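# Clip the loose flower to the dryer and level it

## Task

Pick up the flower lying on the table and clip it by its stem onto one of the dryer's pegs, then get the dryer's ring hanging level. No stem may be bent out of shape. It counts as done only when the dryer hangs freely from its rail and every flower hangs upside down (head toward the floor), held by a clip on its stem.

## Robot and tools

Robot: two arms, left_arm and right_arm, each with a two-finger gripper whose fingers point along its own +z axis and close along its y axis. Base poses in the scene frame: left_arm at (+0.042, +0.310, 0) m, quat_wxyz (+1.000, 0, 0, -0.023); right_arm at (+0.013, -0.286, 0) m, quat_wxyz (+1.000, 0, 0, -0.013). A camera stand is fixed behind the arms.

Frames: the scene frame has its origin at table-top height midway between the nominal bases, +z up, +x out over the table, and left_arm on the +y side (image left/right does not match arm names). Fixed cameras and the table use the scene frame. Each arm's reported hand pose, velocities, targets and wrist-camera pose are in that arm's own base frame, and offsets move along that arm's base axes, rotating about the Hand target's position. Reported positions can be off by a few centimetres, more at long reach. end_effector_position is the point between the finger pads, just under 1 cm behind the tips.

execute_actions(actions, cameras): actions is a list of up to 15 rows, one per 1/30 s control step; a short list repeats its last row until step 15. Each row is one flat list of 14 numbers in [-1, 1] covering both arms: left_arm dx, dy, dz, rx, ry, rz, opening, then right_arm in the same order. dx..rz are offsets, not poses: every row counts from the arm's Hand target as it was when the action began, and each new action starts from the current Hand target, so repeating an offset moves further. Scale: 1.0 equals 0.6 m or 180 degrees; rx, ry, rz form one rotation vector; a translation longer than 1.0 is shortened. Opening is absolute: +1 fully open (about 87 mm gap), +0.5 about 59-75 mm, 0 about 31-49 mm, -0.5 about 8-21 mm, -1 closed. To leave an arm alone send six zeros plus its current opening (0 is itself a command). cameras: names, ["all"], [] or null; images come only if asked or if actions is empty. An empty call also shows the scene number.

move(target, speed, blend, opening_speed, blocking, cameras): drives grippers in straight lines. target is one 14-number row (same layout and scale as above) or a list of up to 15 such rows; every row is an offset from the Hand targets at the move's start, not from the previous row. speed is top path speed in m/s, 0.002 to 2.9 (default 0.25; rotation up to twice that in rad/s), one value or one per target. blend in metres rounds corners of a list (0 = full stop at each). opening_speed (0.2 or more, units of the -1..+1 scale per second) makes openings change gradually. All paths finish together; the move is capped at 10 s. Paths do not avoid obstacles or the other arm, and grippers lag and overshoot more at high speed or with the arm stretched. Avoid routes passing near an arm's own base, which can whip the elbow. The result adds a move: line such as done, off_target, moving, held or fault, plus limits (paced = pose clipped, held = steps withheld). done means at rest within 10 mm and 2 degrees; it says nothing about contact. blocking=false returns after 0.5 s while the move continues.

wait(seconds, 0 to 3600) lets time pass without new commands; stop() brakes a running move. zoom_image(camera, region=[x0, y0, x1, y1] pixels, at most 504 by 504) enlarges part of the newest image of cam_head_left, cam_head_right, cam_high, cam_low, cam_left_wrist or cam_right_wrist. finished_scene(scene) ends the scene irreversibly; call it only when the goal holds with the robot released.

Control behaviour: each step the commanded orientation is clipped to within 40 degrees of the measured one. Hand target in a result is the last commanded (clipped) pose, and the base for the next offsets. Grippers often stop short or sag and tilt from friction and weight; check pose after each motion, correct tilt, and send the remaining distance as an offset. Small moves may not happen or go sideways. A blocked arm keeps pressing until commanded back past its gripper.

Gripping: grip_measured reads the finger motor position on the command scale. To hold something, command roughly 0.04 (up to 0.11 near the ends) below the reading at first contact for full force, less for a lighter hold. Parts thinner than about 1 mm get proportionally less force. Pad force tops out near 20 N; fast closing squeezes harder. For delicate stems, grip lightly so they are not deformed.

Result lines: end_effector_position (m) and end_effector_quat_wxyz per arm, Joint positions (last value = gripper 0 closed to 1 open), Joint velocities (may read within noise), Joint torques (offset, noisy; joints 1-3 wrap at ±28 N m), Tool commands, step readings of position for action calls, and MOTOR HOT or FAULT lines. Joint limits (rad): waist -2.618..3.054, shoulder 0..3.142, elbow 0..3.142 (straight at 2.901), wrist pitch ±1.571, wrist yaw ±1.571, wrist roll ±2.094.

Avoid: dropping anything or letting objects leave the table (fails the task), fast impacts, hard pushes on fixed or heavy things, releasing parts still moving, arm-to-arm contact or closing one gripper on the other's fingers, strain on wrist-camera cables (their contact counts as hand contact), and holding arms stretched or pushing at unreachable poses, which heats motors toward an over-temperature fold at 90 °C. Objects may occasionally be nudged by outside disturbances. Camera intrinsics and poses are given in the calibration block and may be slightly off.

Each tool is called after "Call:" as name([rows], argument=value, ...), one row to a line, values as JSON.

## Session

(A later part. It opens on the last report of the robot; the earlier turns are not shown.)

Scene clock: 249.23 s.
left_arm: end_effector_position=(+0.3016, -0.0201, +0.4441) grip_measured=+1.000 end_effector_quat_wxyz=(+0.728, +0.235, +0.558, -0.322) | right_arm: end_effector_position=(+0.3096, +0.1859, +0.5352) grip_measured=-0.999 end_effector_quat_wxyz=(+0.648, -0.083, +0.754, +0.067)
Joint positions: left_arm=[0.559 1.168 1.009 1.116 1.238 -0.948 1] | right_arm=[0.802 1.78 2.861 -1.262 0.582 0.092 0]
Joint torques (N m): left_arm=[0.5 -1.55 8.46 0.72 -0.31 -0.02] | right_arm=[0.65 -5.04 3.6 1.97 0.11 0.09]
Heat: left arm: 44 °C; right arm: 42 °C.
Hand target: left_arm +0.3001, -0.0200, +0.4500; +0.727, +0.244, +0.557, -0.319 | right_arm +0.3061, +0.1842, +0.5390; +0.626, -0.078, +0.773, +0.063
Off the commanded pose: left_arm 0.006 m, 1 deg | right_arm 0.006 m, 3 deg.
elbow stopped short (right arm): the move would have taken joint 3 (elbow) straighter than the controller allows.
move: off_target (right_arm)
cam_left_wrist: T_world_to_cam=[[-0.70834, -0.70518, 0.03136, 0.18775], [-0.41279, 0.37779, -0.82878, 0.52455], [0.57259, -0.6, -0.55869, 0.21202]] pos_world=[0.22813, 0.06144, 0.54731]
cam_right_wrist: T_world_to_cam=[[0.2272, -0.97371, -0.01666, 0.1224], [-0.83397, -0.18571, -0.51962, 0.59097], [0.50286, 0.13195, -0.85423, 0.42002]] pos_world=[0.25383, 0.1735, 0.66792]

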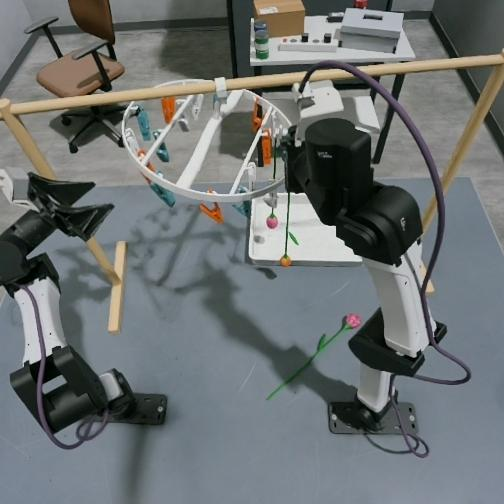

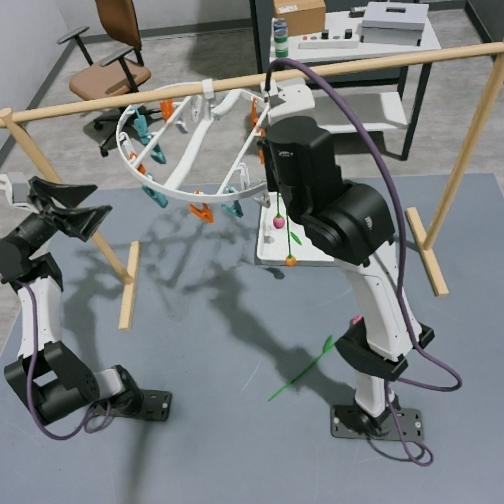

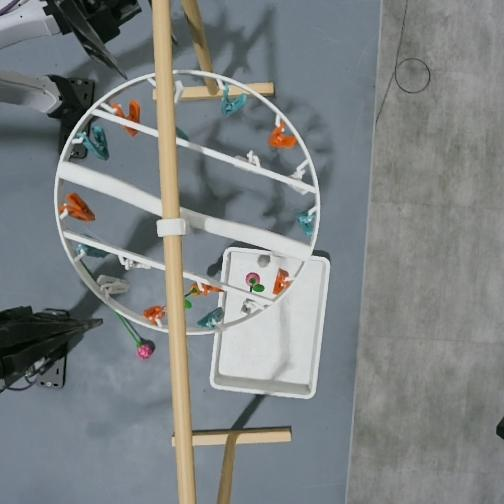

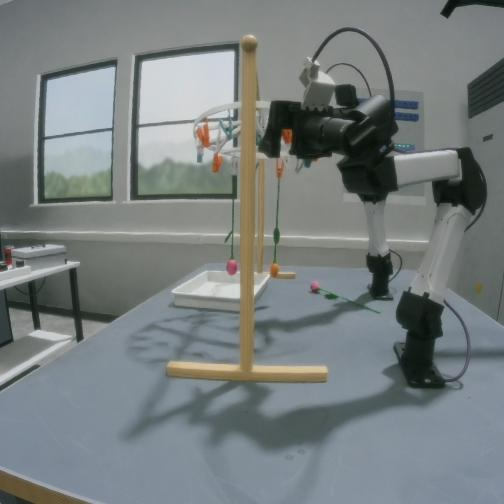

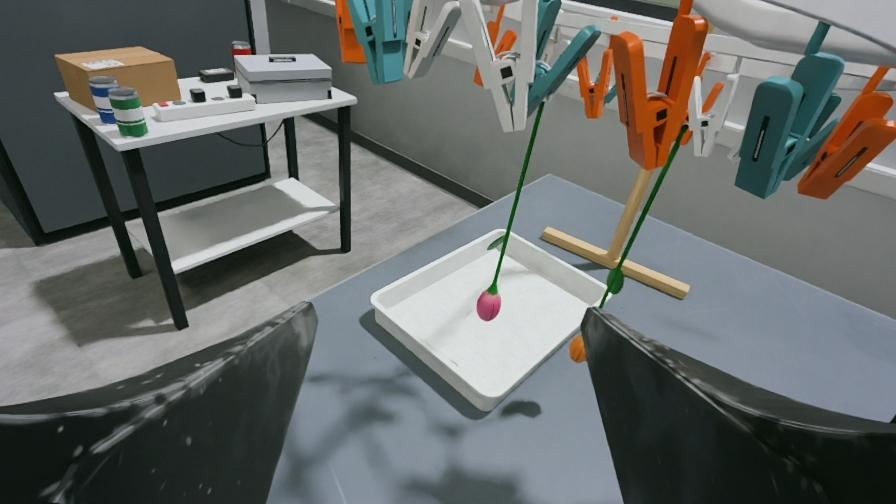

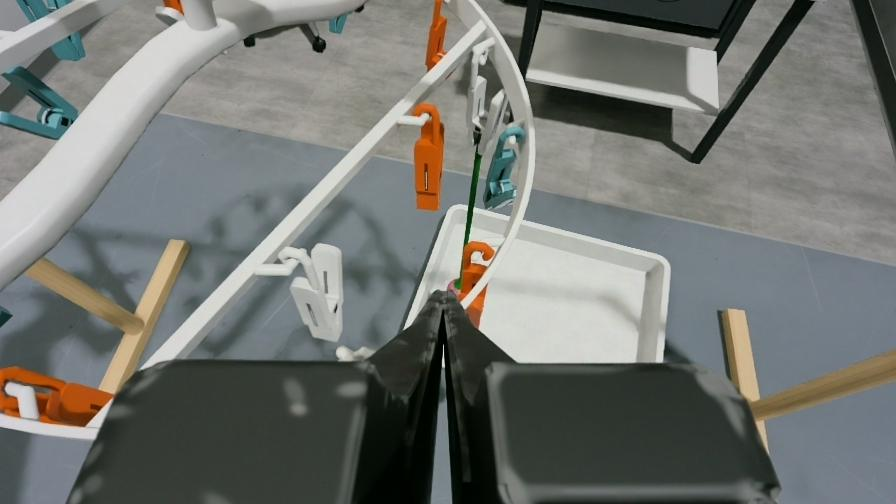

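Call:
zoom_image(camera="cam_low", region=[170, 80, 330, 200])

Call:
zoom_image(camera="cam_high", region=[40, 50, 340, 350])

Call:
zoom_image(camera="cam_head_left", region=[100, 60, 320, 280])

Call:
zoom_image(camera="cam_left_wrist", region=[320, 0, 760, 360])

Scaled by 3.150 from the camera's image (finer frame: 720x720).

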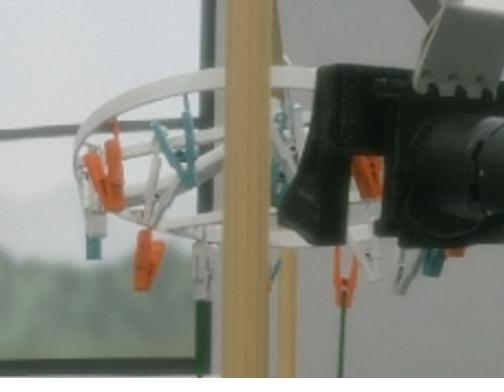

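Scaled by 1.680 from the camera's image (finer frame: 720x720).

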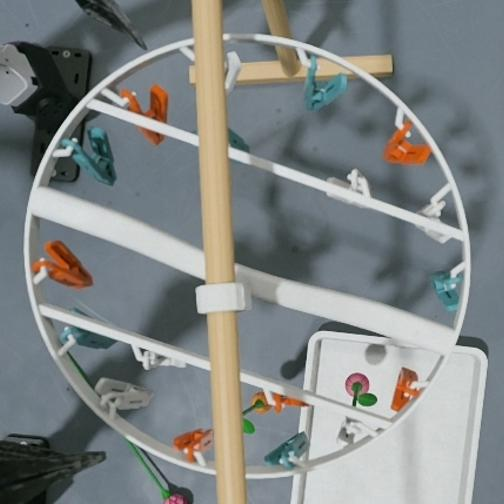

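Scaled by 2.291 from the camera's image (finer frame: 720x720).

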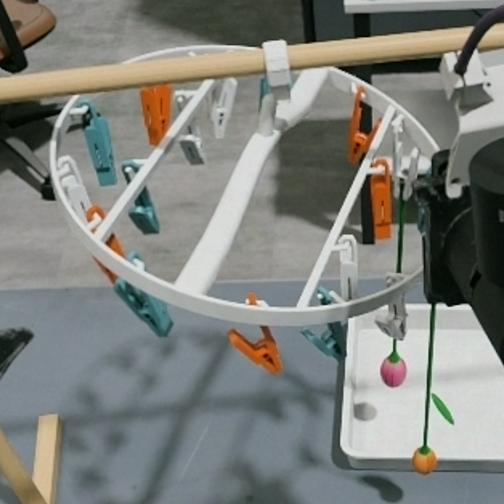

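Scaled by 1.145 from the camera's image (finer frame: 1280x720).

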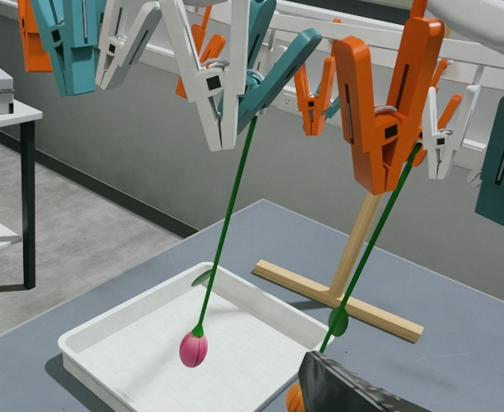

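Call:
move([
  [-0.066,-0.0468,0.26,0.0763,0.1324,0.1905,-1, -0.2523,-0.1028,-0.7733,-0.3639,0.1215,0.5997,0.3],
  [-0.0318,-0.2453,0.2183,0.0763,0.1324,0.1905,-1, -0.2523,-0.1028,-0.7733,-0.3639,0.1215,0.5997,0.3],
  [-0.0307,-0.2703,0.16,0.0763,0.1324,0.1905,-1, -0.2523,-0.1028,-0.7733,-0.3639,0.1215,0.5997,0.3],
], speed=[0.35,0.25,0.15], blend=[0.03,0.01,0], cameras=["cam_left_wrist","cam_high","cam_right_wrist","cam_low"])

Scene clock: 279.30 s.
left_arm: end_effector_position=(+0.2814, -0.1811, +0.5455) grip_measured=-1.000 end_effector_quat_wxyz=(+0.655, +0.092, +0.746, -0.077) | right_arm: end_effector_position=(+0.1535, +0.1209, +0.0768) grip_measured=+0.300 end_effector_quat_wxyz=(-0.071, +0.894, -0.412, -0.160)
Joint positions: left_arm=[-0.878 1.726 2.857 -1.293 -0.633 -0.091 0] | right_arm=[0.559 1.317 0.92 -1.234 -0.347 -1.73 0.65]
Joint torques (N m): left_arm=[-0.85 -3.02 3.51 1.87 -0.31 -0.05] | right_arm=[0.58 -2.66 5.63 0.37 -0.27 -0.12]
Heat: left arm: 44 °C; right arm: 42 °C.
Hand target: left_arm +0.2816, -0.1821, +0.5460; +0.625, +0.084, +0.773, -0.068 | right_arm +0.1546, +0.1225, +0.0750; -0.072, +0.898, -0.404, -0.158
Off the commanded pose: left_arm 0.001 m, 5 deg | right_arm 0.003 m, 1 deg.
elbow stopped short (left arm): the move would have taken joint 3 (elbow) straighter than the controller allows.
move: off_target (left_arm)
cam_left_wrist: T_world_to_cam=[[-0.20186, -0.9794, -0.00505, -0.11559], [-0.81966, 0.17176, -0.54649, 0.58421], [0.5361, -0.10618, -0.83745, 0.43533]] pos_world=[0.22214, -0.16733, 0.68325]
cam_right_wrist: T_world_to_cam=[[0.7676, 0.6402, -0.03049, -0.18999], [0.56702, -0.65614, 0.49796, -0.02578], [0.29879, -0.39953, -0.86666, 0.21204]] pos_world=[0.0971, 0.18943, 0.19081]
Images, in order (width x height): cam_high 504x504, cam_low 504x504, cam_left_wrist 896x504, cam_right_wrist 896x504.

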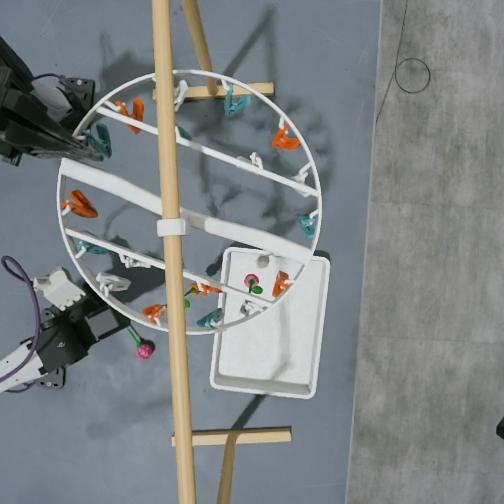

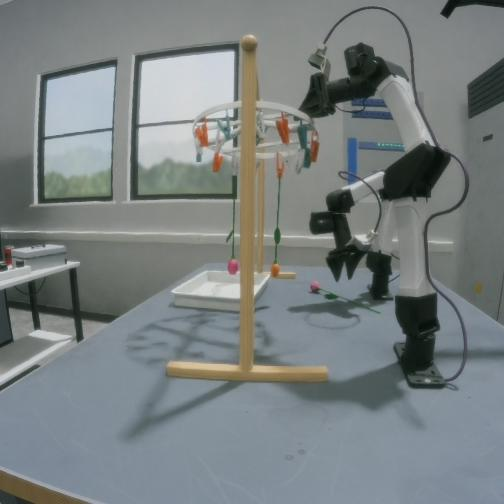

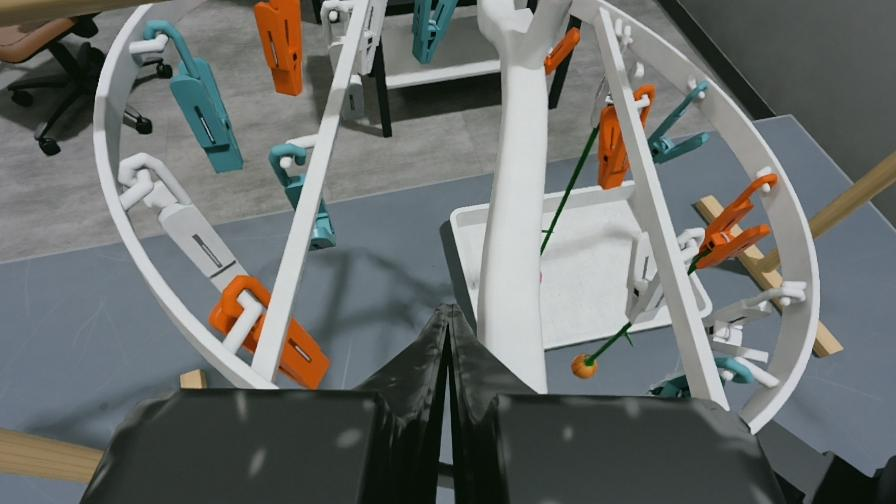

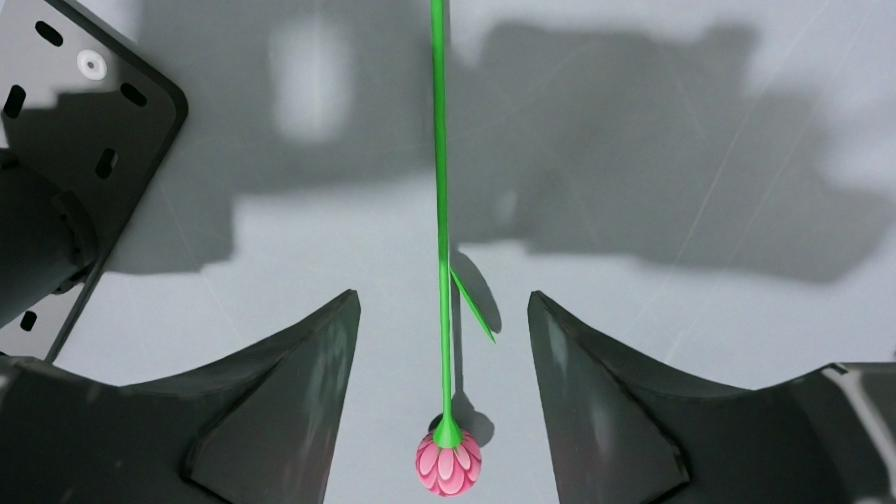

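Call:
move([
  [0.02,0.0,-0.03,0,0,0,-1, 0,0,0,0,0,0,0.3],
  [0.02,-0.07,-0.04,0,0,0,-1, 0,0,0,0,0,0,0.3],
], speed=[0.1,0.07], cameras=["cam_left_wrist","cam_high","cam_low"])

Scene clock: 286.33 s.
left_arm: end_effector_position=(+0.2918, -0.2206, +0.5183) grip_measured=-1.000 end_effector_quat_wxyz=(+0.632, +0.097, +0.766, -0.067) | right_arm: end_effector_position=(+0.1535, +0.1209, +0.0768) grip_measured=+0.300 end_effector_quat_wxyz=(-0.071, +0.894, -0.412, -0.160)
Joint positions: left_arm=[-0.948 1.813 2.857 -1.3 -0.7 -0.147 0] | right_arm=[0.559 1.317 0.92 -1.234 -0.347 -1.73 0.65]
Joint torques (N m): left_arm=[-0.76 -3.97 3.88 2.07 -0.36 -0.07] | right_arm=[0.55 -2.66 5.6 0.37 -0.26 -0.13]
Heat: left arm: 43 °C; right arm: 40 °C.
Hand target: left_arm +0.2936, -0.2241, +0.5221; +0.625, +0.084, +0.773, -0.068 | right_arm +0.1546, +0.1225, +0.0750; -0.072, +0.898, -0.404, -0.158
Off the commanded pose: left_arm 0.005 m, 2 deg | right_arm 0.003 m, 1 deg.
elbow stopped short (left arm): the move would have taken joint 3 (elbow) straighter than the controller allows.
move: done
cam_left_wrist: T_world_to_cam=[[-0.19837, -0.97991, -0.02051, -0.14548], [-0.85123, 0.18261, -0.492, 0.56807], [0.48586, -0.08014, -0.87036, 0.44023]] pos_world=[0.24081, -0.21102, 0.65966]
Images, in order (width x height): cam_high 504x504, cam_low 504x504, cam_left_wrist 896x504.

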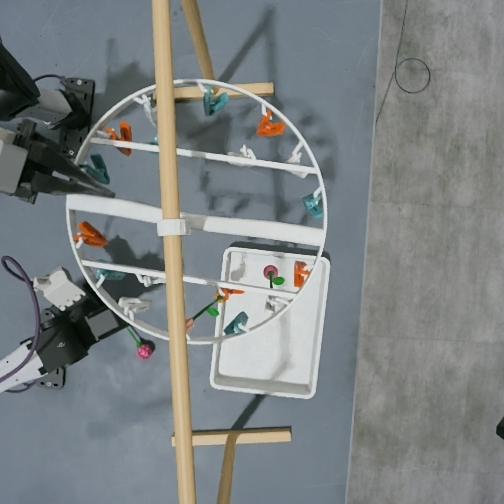

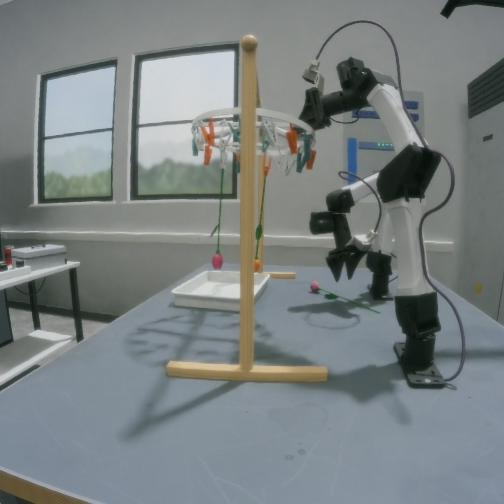

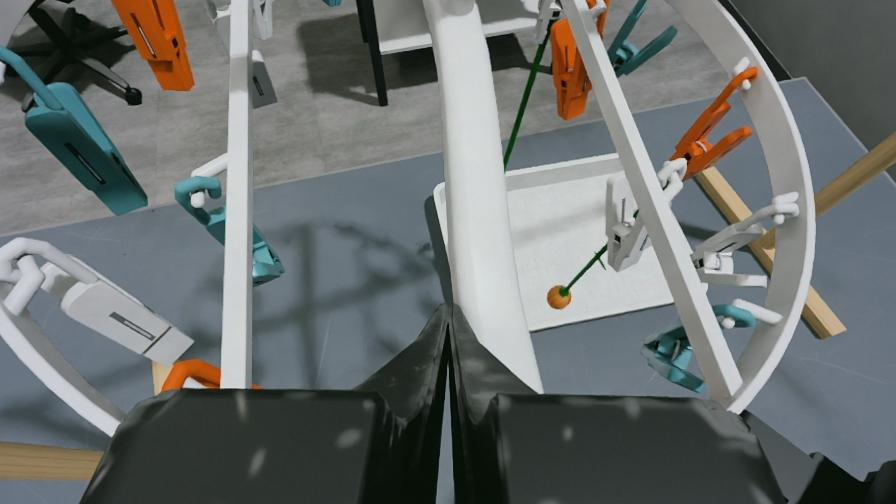

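Call:
move([
  [0.03,-0.15,-0.018,0,0,0,-1, 0,0,0,0,0,0,0.3],
], speed=[0.08], cameras=["cam_left_wrist","cam_high","cam_low"])

Scene clock: 290.73 s.
left_arm: end_effector_position=(+0.3105, -0.3111, +0.5088) grip_measured=-1.000 end_effector_quat_wxyz=(+0.657, +0.090, +0.743, -0.089) | right_arm: end_effector_position=(+0.1535, +0.1209, +0.0768) grip_measured=+0.300 end_effector_quat_wxyz=(-0.071, +0.894, -0.412, -0.160)
Joint positions: left_arm=[-1.069 1.974 2.857 -1.057 -0.806 -0.14 0] | right_arm=[0.559 1.317 0.92 -1.234 -0.347 -1.73 0.65]
Joint torques (N m): left_arm=[-0.77 -5.83 4.67 2.02 -0.33 0.19] | right_arm=[0.64 -2.66 5.57 0.37 -0.27 -0.12]
Heat: left arm: 42 °C; right arm: 39 °C.
Hand target: left_arm +0.3117, -0.3142, +0.5111; +0.625, +0.084, +0.773, -0.068 | right_arm +0.1546, +0.1225, +0.0750; -0.072, +0.898, -0.404, -0.158
Off the commanded pose: left_arm 0.004 m, 6 deg | right_arm 0.003 m, 1 deg.
elbow stopped short (left arm): the move would have taken joint 3 (elbow) straighter than the controller allows.
move: off_target (left_arm)
cam_left_wrist: T_world_to_cam=[[-0.21614, -0.97624, 0.01537, -0.24221], [-0.8142, 0.17153, -0.55467, 0.61276], [0.53886, -0.1324, -0.83193, 0.36338]] pos_world=[0.25074, -0.29345, 0.64591]
Images, in order (width x height): cam_high 504x504, cam_low 504x504, cam_left_wrist 896x504.

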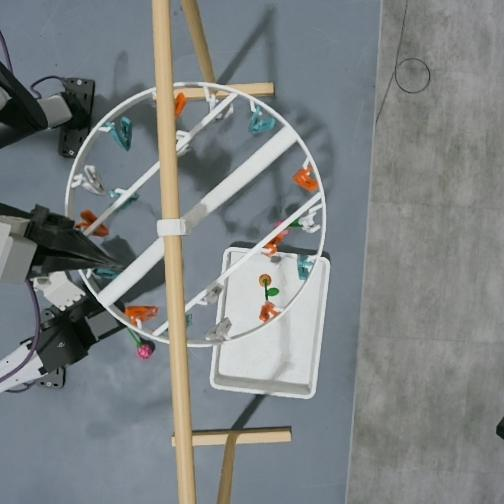

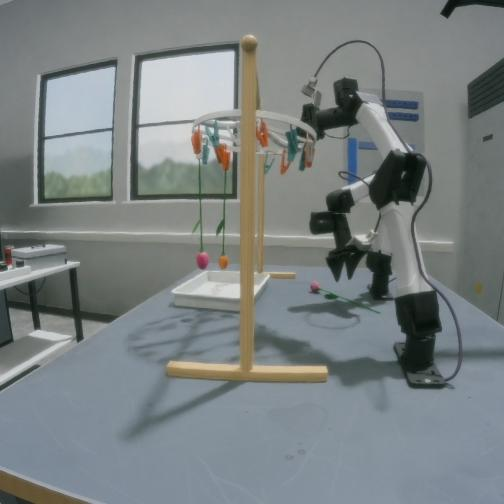

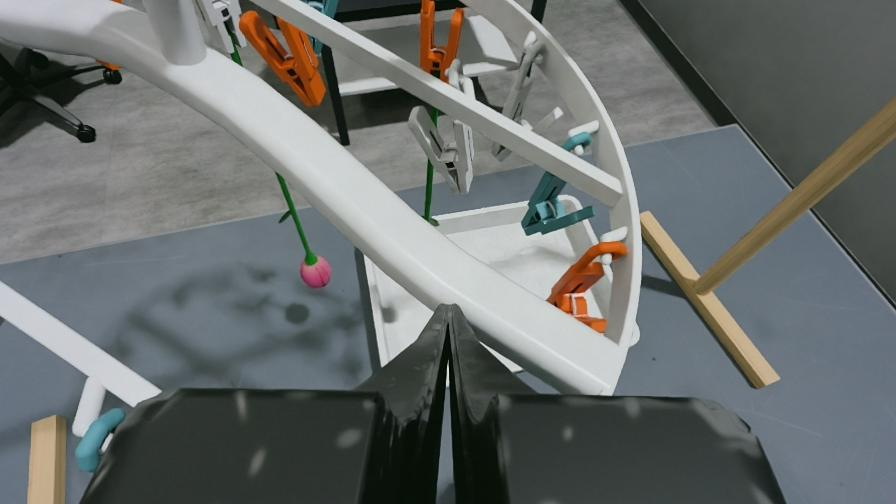

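Call:
move([
  [-0.0167,0.0167,0.05,0,0,0,-1, 0,0,0,0,0,0,0.3],
  [-0.1695,0.2903,0.05,0,0,0,1, 0,0,0,0,0,0,0.3],
], speed=[0.1,0.2], blend=[0.01,0], cameras=["all"])

Scene clock: 295.50 s.
left_arm: end_effector_position=(+0.2107, -0.1409, +0.5392) grip_measured=+0.999 end_effector_quat_wxyz=(+0.641, +0.093, +0.759, -0.072) | right_arm: end_effector_position=(+0.1535, +0.1209, +0.0768) grip_measured=+0.300 end_effector_quat_wxyz=(-0.071, +0.894, -0.412, -0.160)
Joint positions: left_arm=[-1.125 1.593 2.857 -1.529 -0.873 -0.194 1] | right_arm=[0.559 1.317 0.92 -1.234 -0.347 -1.73 0.65]
Joint torques (N m): left_arm=[-0.84 -1.47 2.73 1.76 -0.36 -0.05] | right_arm=[0.57 -2.7 5.65 0.37 -0.28 -0.11]
Heat: left arm: 42 °C; right arm: 38 °C.
Hand target: left_arm +0.2099, -0.1399, +0.5412; +0.625, +0.084, +0.773, -0.068 | right_arm +0.1546, +0.1225, +0.0750; -0.072, +0.898, -0.404, -0.158
Off the commanded pose: left_arm 0.002 m, 3 deg | right_arm 0.003 m, 1 deg.
elbow stopped short (left arm): the move would have taken joint 3 (elbow) straighter than the controller allows.
move: off_target (left_arm); target 2's new opening was sent with left_arm's hand 0.002 m and 3 deg from that target
cam_left_wrist: T_world_to_cam=[[-0.1987, -0.98, -0.01089, -0.08809], [-0.83952, 0.17593, -0.51405, 0.5033], [0.50569, -0.093, -0.85769, 0.49138]] pos_world=[0.15654, -0.12917, 0.67921]
cam_right_wrist: T_world_to_cam=[[0.7676, 0.6402, -0.03049, -0.18999], [0.56702, -0.65614, 0.49796, -0.02578], [0.29879, -0.39953, -0.86666, 0.21204]] pos_world=[0.0971, 0.18943, 0.19081]

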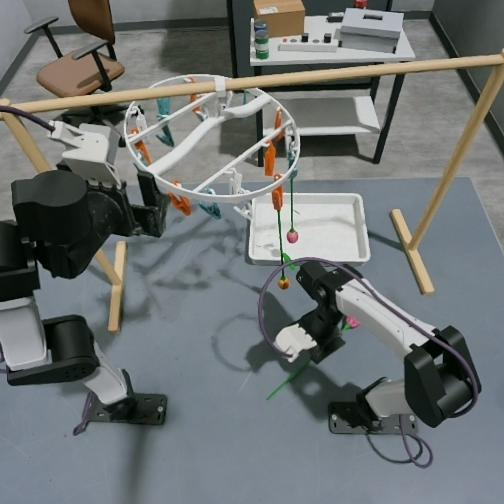

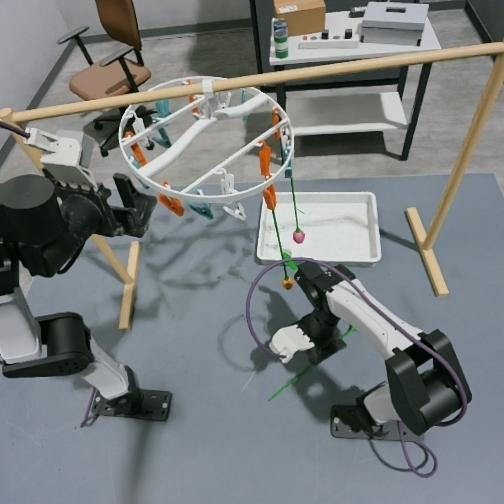

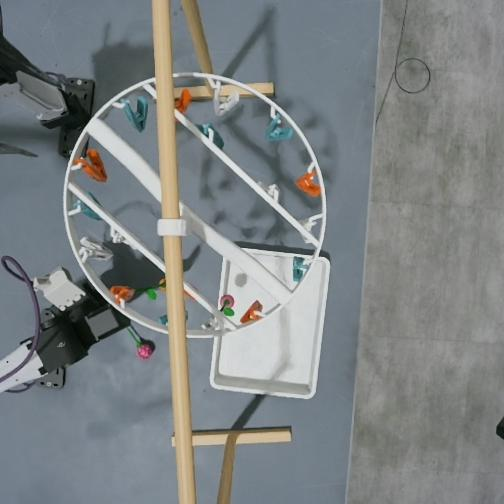

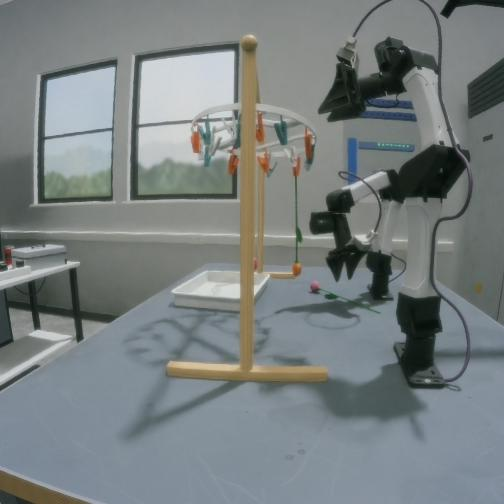

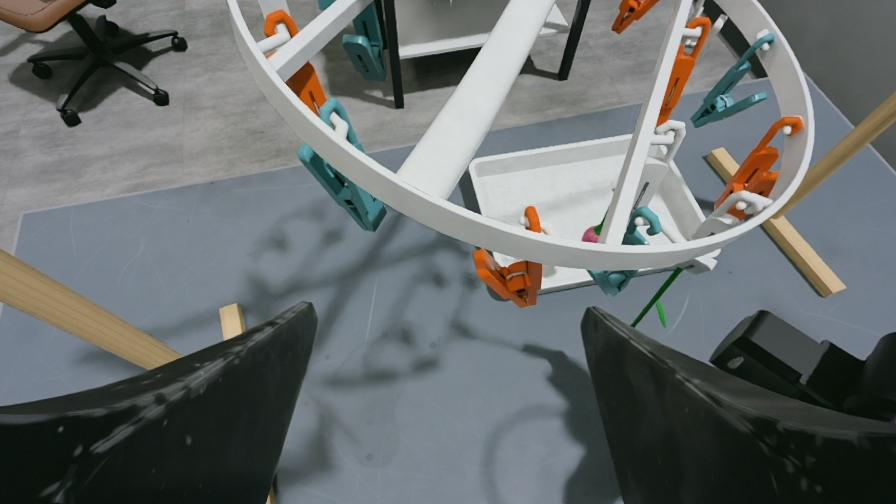

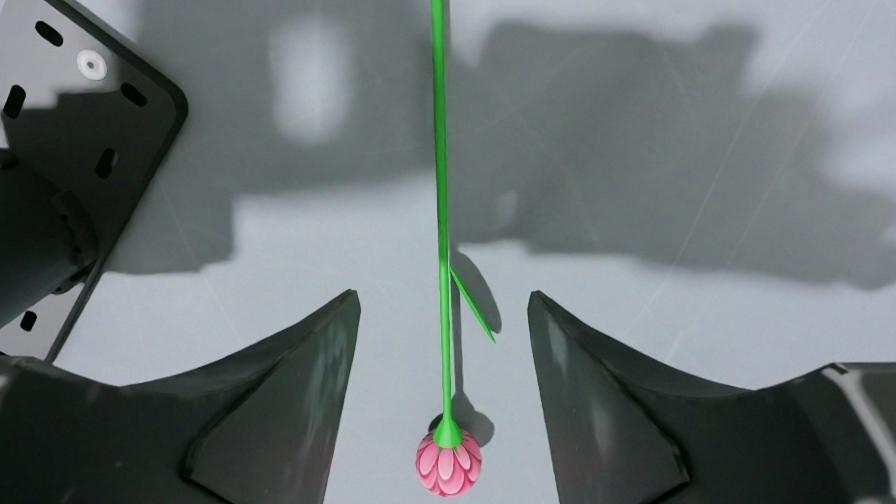

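Call:
move([
  [0.17,-0.0238,0.06,0,0,0,-1, 0,0,0,0,0,0,0.3],
  [0.17,-0.0238,0.01,0,0,0,-1, 0,0,0,0,0,0,0.3],
], speed=[0.2,0.12], blend=[0.0,0], cameras=["cam_left_wrist","cam_high"])

Scene clock: 305.40 s.
left_arm: end_effector_position=(+0.3096, -0.1523, +0.5475) grip_measured=-1.000 end_effector_quat_wxyz=(+0.658, +0.086, +0.745, -0.067) | right_arm: end_effector_position=(+0.1535, +0.1209, +0.0768) grip_measured=+0.300 end_effector_quat_wxyz=(-0.071, +0.894, -0.412, -0.160)
Joint positions: left_arm=[-0.679 1.729 2.857 -1.269 -0.459 -0.05 0] | right_arm=[0.559 1.317 0.92 -1.234 -0.347 -1.73 0.65]
Joint torques (N m): left_arm=[0.79 -2.97 3.58 1.95 0.09 -0.04] | right_arm=[0.55 -2.67 5.65 0.36 -0.25 -0.11]
Heat: left arm: 41 °C; right arm: 37 °C.
Hand target: left_arm +0.3119, -0.1542, +0.5472; +0.625, +0.084, +0.773, -0.068 | right_arm +0.1546, +0.1225, +0.0750; -0.072, +0.898, -0.404, -0.158
Off the commanded pose: left_arm 0.003 m, 5 deg | right_arm 0.003 m, 1 deg.
elbow stopped short (left arm): the move would have taken joint 3 (elbow) straighter than the controller allows.
move: off_target (left_arm)
cam_left_wrist: T_world_to_cam=[[-0.18066, -0.98347, -0.01192, -0.08515], [-0.81998, 0.15729, -0.55035, 0.60356], [0.54313, -0.08966, -0.83485, 0.42391]] pos_world=[0.24929, -0.14067, 0.68505]
Images, in order (width x height): cam_high 504x504, cam_left_wrist 896x504.

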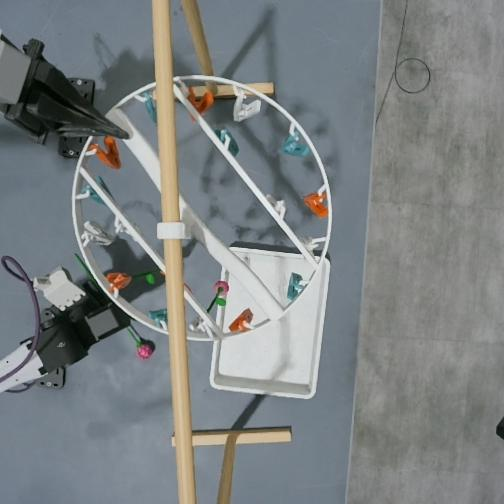

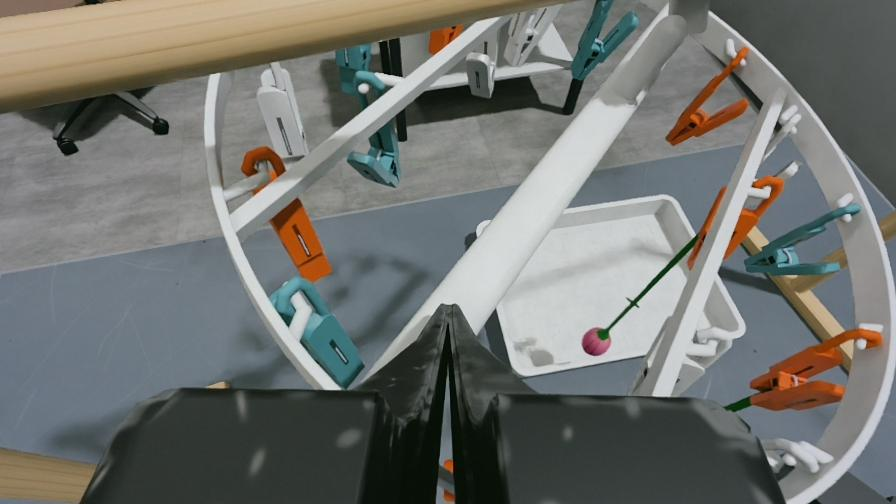

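Call:
move([
  [0.0387,0.0192,0.0333,0,0,0,-1, 0,0,0,0,0,0,0.3],
  [0.0387,0.0192,-0.0283,0,0,0,-1, 0,0,0,0,0,0,0.3],
  [-0.0047,-0.0413,-0.0333,0,0,0,-1, 0,0,0,0,0,0,0.3],
  [-0.0348,-0.113,-0.0417,0,0,0,-1, 0,0,0,0,0,0,0.3],
  [-0.0307,-0.213,-0.0533,0,0,0,-1, 0,0,0,0,0,0,0.3],
], speed=[0.15,0.1,0.08,0.08,0.08], blend=[0.0,0,0.012,0.012,0], cameras=["cam_left_wrist","cam_high"])

Scene clock: 317.80 s.
left_arm: end_effector_position=(+0.2926, -0.2784, +0.5116) grip_measured=-1.000 end_effector_quat_wxyz=(+0.645, +0.097, +0.754, -0.075) | right_arm: end_effector_position=(+0.1535, +0.1209, +0.0768) grip_measured=+0.300 end_effector_quat_wxyz=(-0.071, +0.894, -0.412, -0.160)
Joint positions: left_arm=[-1.07 1.906 2.857 -1.182 -0.814 -0.157 0] | right_arm=[0.559 1.317 0.92 -1.234 -0.347 -1.73 0.65]
Joint torques (N m): left_arm=[-0.76 -5.07 4.34 2.04 -0.35 0] | right_arm=[0.55 -2.63 5.63 0.36 -0.27 -0.13]
Heat: left arm: 40 °C; right arm: 37 °C.
Hand target: left_arm +0.2936, -0.2820, +0.5152; +0.625, +0.084, +0.773, -0.068 | right_arm +0.1546, +0.1225, +0.0750; -0.072, +0.898, -0.404, -0.158
Off the commanded pose: left_arm 0.005 m, 3 deg | right_arm 0.003 m, 1 deg.
elbow stopped short (left arm): the move would have taken joint 3 (elbow) straighter than the controller allows.
move: off_target (left_arm)
cam_left_wrist: T_world_to_cam=[[-0.20727, -0.9782, -0.01236, -0.20313], [-0.83205, 0.18292, -0.52367, 0.58662], [0.51451, -0.09826, -0.85183, 0.40655]] pos_world=[0.23682, -0.26606, 0.651]
Images, in order (width x height): cam_high 504x504, cam_left_wrist 896x504.

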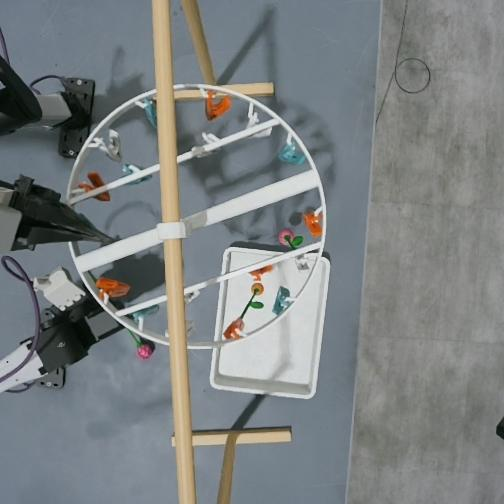

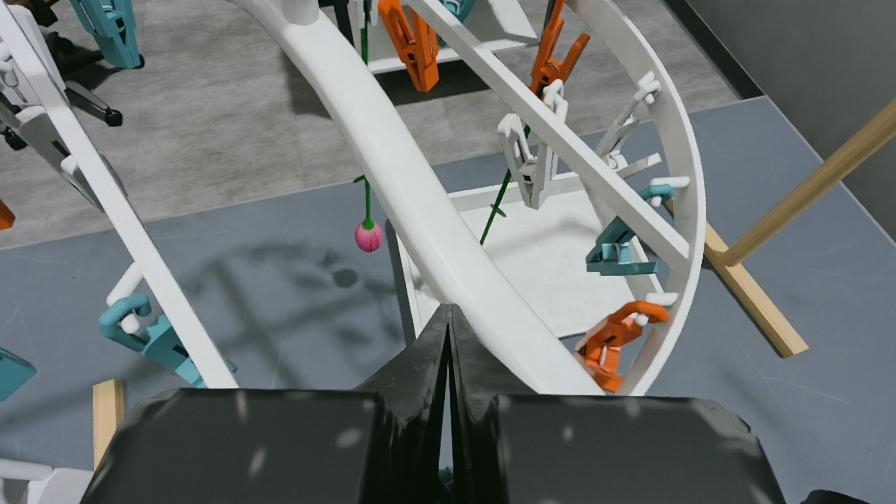

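Call:
move([
  [0.0,0.0,0.1083,0,0,0,-1, 0,0,0,0,0,0,0.3],
  [-0.1667,0.0,0.1083,0,0,0,-1, 0,0,0,0,0,0,0.3],
], speed=[0.1,0.2], blend=[0.015,0], cameras=["cam_left_wrist","cam_high","cam_low"])

Scene clock: 324.87 s.
left_arm: end_effector_position=(+0.1961, -0.2935, +0.5695) grip_measured=-1.000 end_effector_quat_wxyz=(+0.708, +0.096, +0.695, -0.084) | right_arm: end_effector_position=(+0.1535, +0.1209, +0.0768) grip_measured=+0.300 end_effector_quat_wxyz=(-0.071, +0.894, -0.412, -0.160)
Joint positions: left_arm=[-1.469 1.859 2.857 -0.954 -1.214 0.061 0] | right_arm=[0.559 1.317 0.92 -1.234 -0.347 -1.73 0.65]
Joint torques (N m): left_arm=[-0.85 -6.9 3.86 1.78 -0.24 0.19] | right_arm=[0.54 -2.63 5.61 0.37 -0.27 -0.11]
Heat: left arm: 39 °C; right arm: 36 °C.
Hand target: left_arm +0.1936, -0.2820, +0.5802; +0.625, +0.084, +0.773, -0.068 | right_arm +0.1546, +0.1225, +0.0750; -0.072, +0.898, -0.404, -0.158
Off the commanded pose: left_arm 0.016 m, 13 deg | right_arm 0.003 m, 1 deg.
elbow stopped short (left arm): the move would have taken joint 3 (elbow) straighter than the controller allows.
move: off_target (left_arm)
cam_left_wrist: T_world_to_cam=[[-0.21762, -0.97595, -0.01293, -0.23413], [-0.72897, 0.17133, -0.66275, 0.59513], [0.64903, -0.1348, -0.74872, 0.40819]] pos_world=[0.11795, -0.27544, 0.69702]
Images, in order (width x height): cam_high 504x504, cam_low 504x504, cam_left_wrist 896x504.

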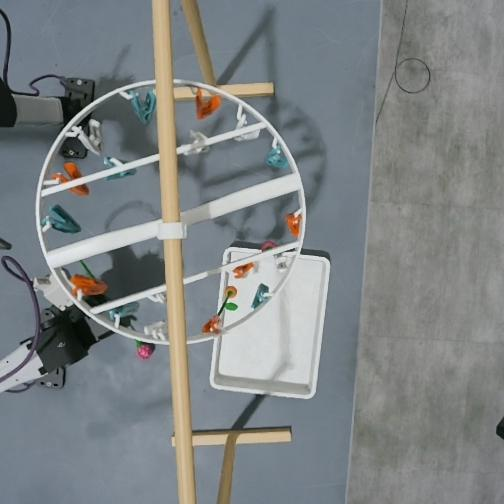

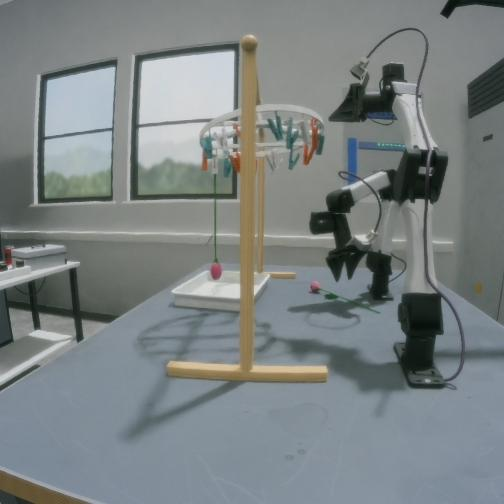

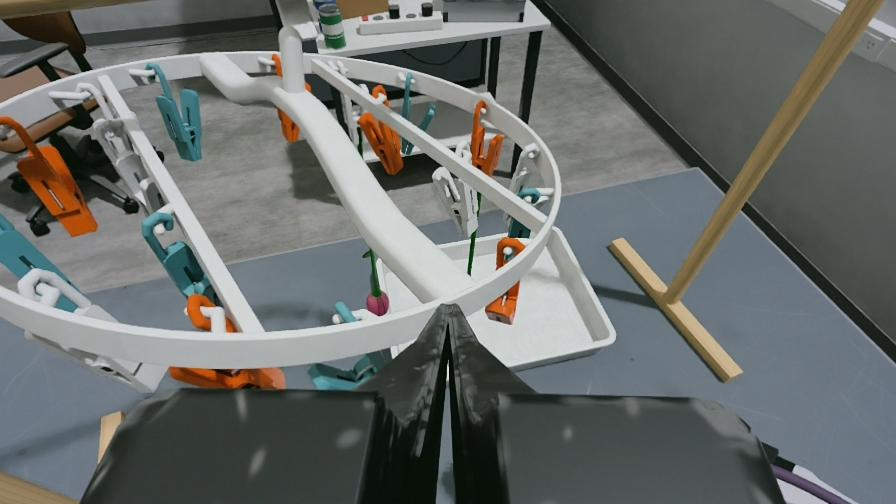

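Call:
zoom_image(camera="cam_high", region=[30, 70, 180, 220])

Call:
zoom_image(camera="cam_low", region=[190, 90, 340, 190])

Call:
zoom_image(camera="cam_left_wrist", region=[0, 180, 420, 420])

Scaled by 3.360 from the camera's image (finer frame: 720x720).

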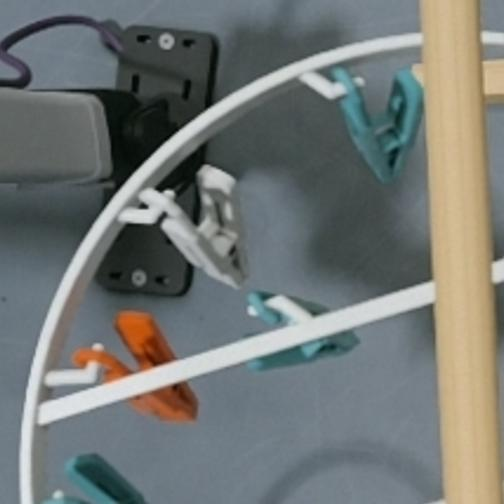

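Scaled by 3.360 from the camera's image (finer frame: 720x720).

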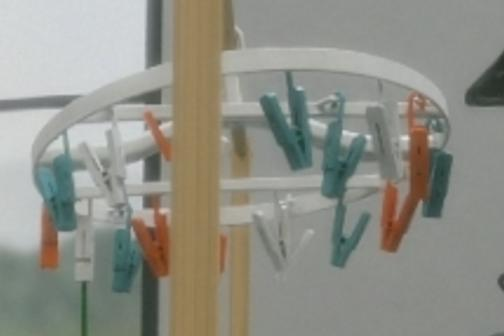

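Scaled by 1.200 from the camera's image (finer frame: 1280x720).

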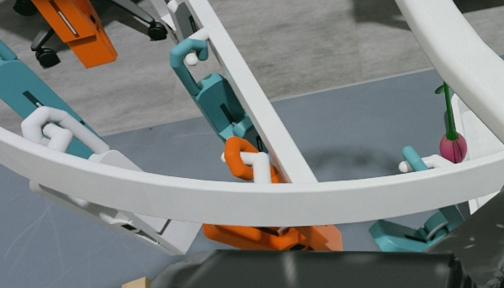

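Call:
move([
  [-0.0307,0.2865,-0.152,-0.0934,-0.2158,-0.1166,-1, 0,0,-0.0833,0,0,0,0.3],
  [-0.0307,0.2865,-0.152,-0.0934,-0.2158,-0.1166,1, 0,0,-0.1075,0,0,0,0.3],
], speed=[0.2,0.06], blend=[0.0,0], cameras=["cam_left_wrist","cam_right_wrist","cam_high"])

Scene clock: 338.47 s.
left_arm: end_effector_position=(+0.1764, -0.1099, +0.4869) grip_measured=+0.999 end_effector_quat_wxyz=(+0.824, +0.147, +0.486, -0.252) | right_arm: end_effector_position=(+0.1543, +0.1211, +0.0127) grip_measured=+0.300 end_effector_quat_wxyz=(-0.071, +0.895, -0.411, -0.159)
Joint positions: left_arm=[-0.383 0.464 0.963 0.017 0.182 -0.104 1] | right_arm=[0.559 1.399 0.717 -0.946 -0.346 -1.731 0.65]
Joint torques (N m): left_arm=[0.99 2.48 4.36 1.85 0.08 -0.03] | right_arm=[0.57 -2.73 5.12 0.39 -0.27 -0.11]
Heat: left arm: 39 °C; right arm: 36 °C.
Hand target: left_arm +0.1752, -0.1101, +0.4889; +0.827, +0.148, +0.478, -0.256 | right_arm +0.1546, +0.1225, +0.0105; -0.072, +0.898, -0.404, -0.158
Off the commanded pose: left_arm 0.002 m, 1 deg | right_arm 0.003 m, 1 deg.
move: done
cam_left_wrist: T_world_to_cam=[[-0.53435, -0.84493, 0.02379, -0.00797], [-0.30667, 0.16756, -0.93695, 0.55304], [0.78767, -0.50795, -0.34865, 0.12364]] pos_world=[0.06795, -0.03659, 0.56147]
cam_right_wrist: T_world_to_cam=[[0.76739, 0.64055, -0.0283, -0.19279], [0.5659, -0.65589, 0.49956, 0.00589], [0.30144, -0.39938, -0.86582, 0.15594]] pos_world=[0.0976, 0.18963, 0.12661]
Images, in order (width x height): cam_high 504x504, cam_left_wrist 896x504, cam_right_wrist 896x504.

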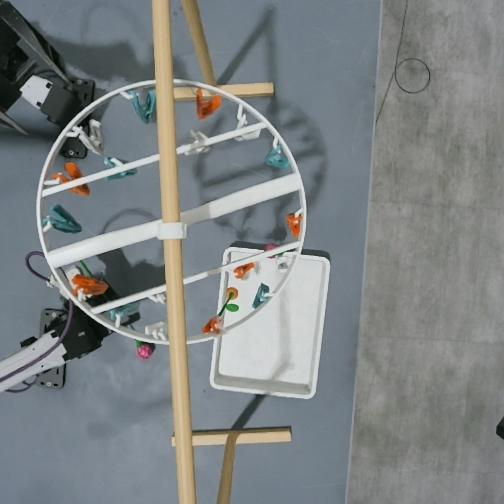

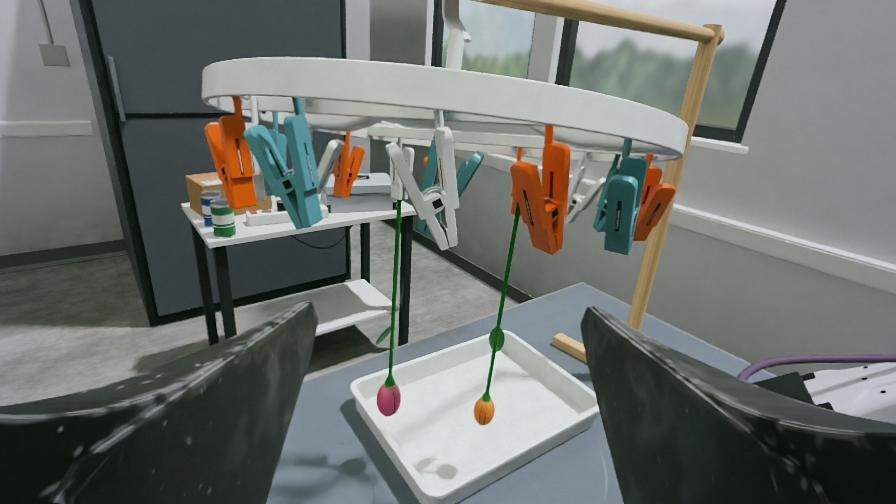

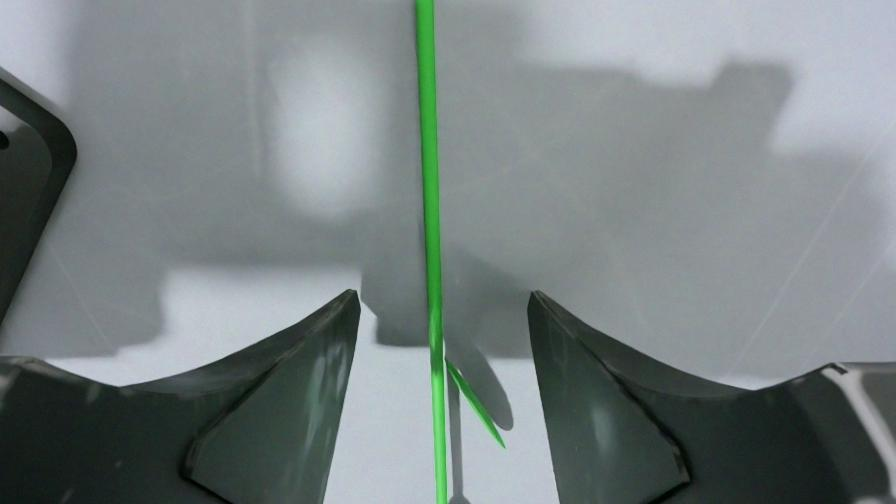

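Call:
zoom_image(camera="cam_left_wrist", region=[340, 80, 540, 270])

Call:
move(target=[0,0,0,0,0,0,1, 0,0,0,0,0,0,-0.95], opening_speed=1.2, cameras=["cam_right_wrist"])

Scaled by 2.520 from the camera's image (finer frame: 1280x720).

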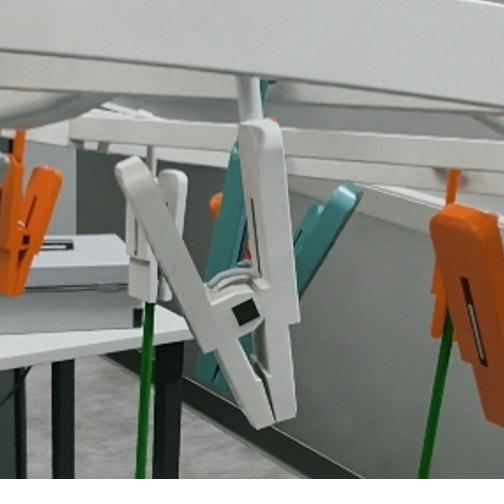

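Scene clock: 340.70 s.
left_arm: end_effector_position=(+0.1764, -0.1099, +0.4869) grip_measured=+0.999 end_effector_quat_wxyz=(+0.824, +0.147, +0.486, -0.252) | right_arm: end_effector_position=(+0.1543, +0.1211, +0.0127) grip_measured=-0.748 end_effector_quat_wxyz=(-0.071, +0.895, -0.411, -0.159)
Joint positions: left_arm=[-0.383 0.464 0.963 0.017 0.182 -0.104 1] | right_arm=[0.559 1.399 0.717 -0.946 -0.346 -1.731 0.126]
Joint torques (N m): left_arm=[1.01 2.5 4.36 1.85 0.08 -0.03] | right_arm=[0.57 -2.76 5.18 0.38 -0.28 -0.11]
Heat: left arm: 39 °C; right arm: 36 °C.
Hand target: left_arm +0.1752, -0.1101, +0.4889; +0.827, +0.148, +0.478, -0.256 | right_arm +0.1546, +0.1225, +0.0105; -0.072, +0.898, -0.404, -0.158
Off the commanded pose: left_arm 0.002 m, 1 deg | right_arm 0.003 m, 1 deg.
move: done
cam_right_wrist: T_world_to_cam=[[0.76719, 0.64081, -0.02817, -0.19277], [0.56607, -0.65575, 0.49955, 0.00578], [0.30164, -0.39919, -0.86583, 0.15584]] pos_world=[0.09761, 0.18953, 0.12661]

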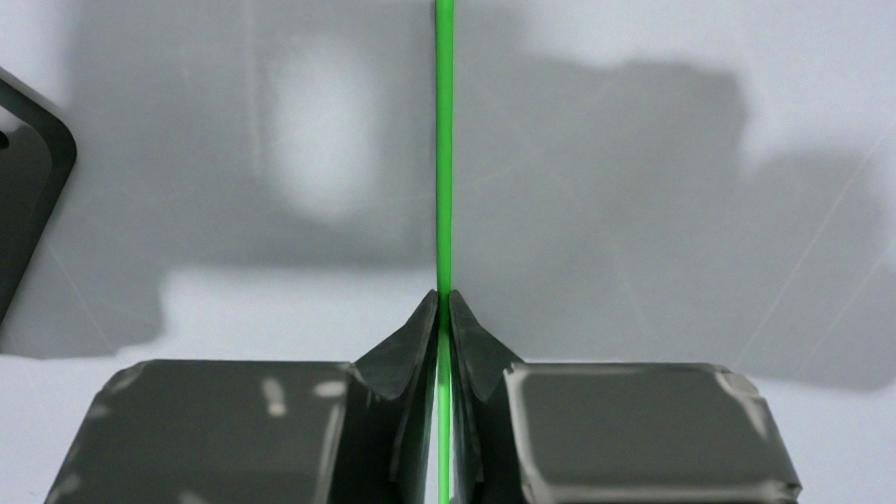

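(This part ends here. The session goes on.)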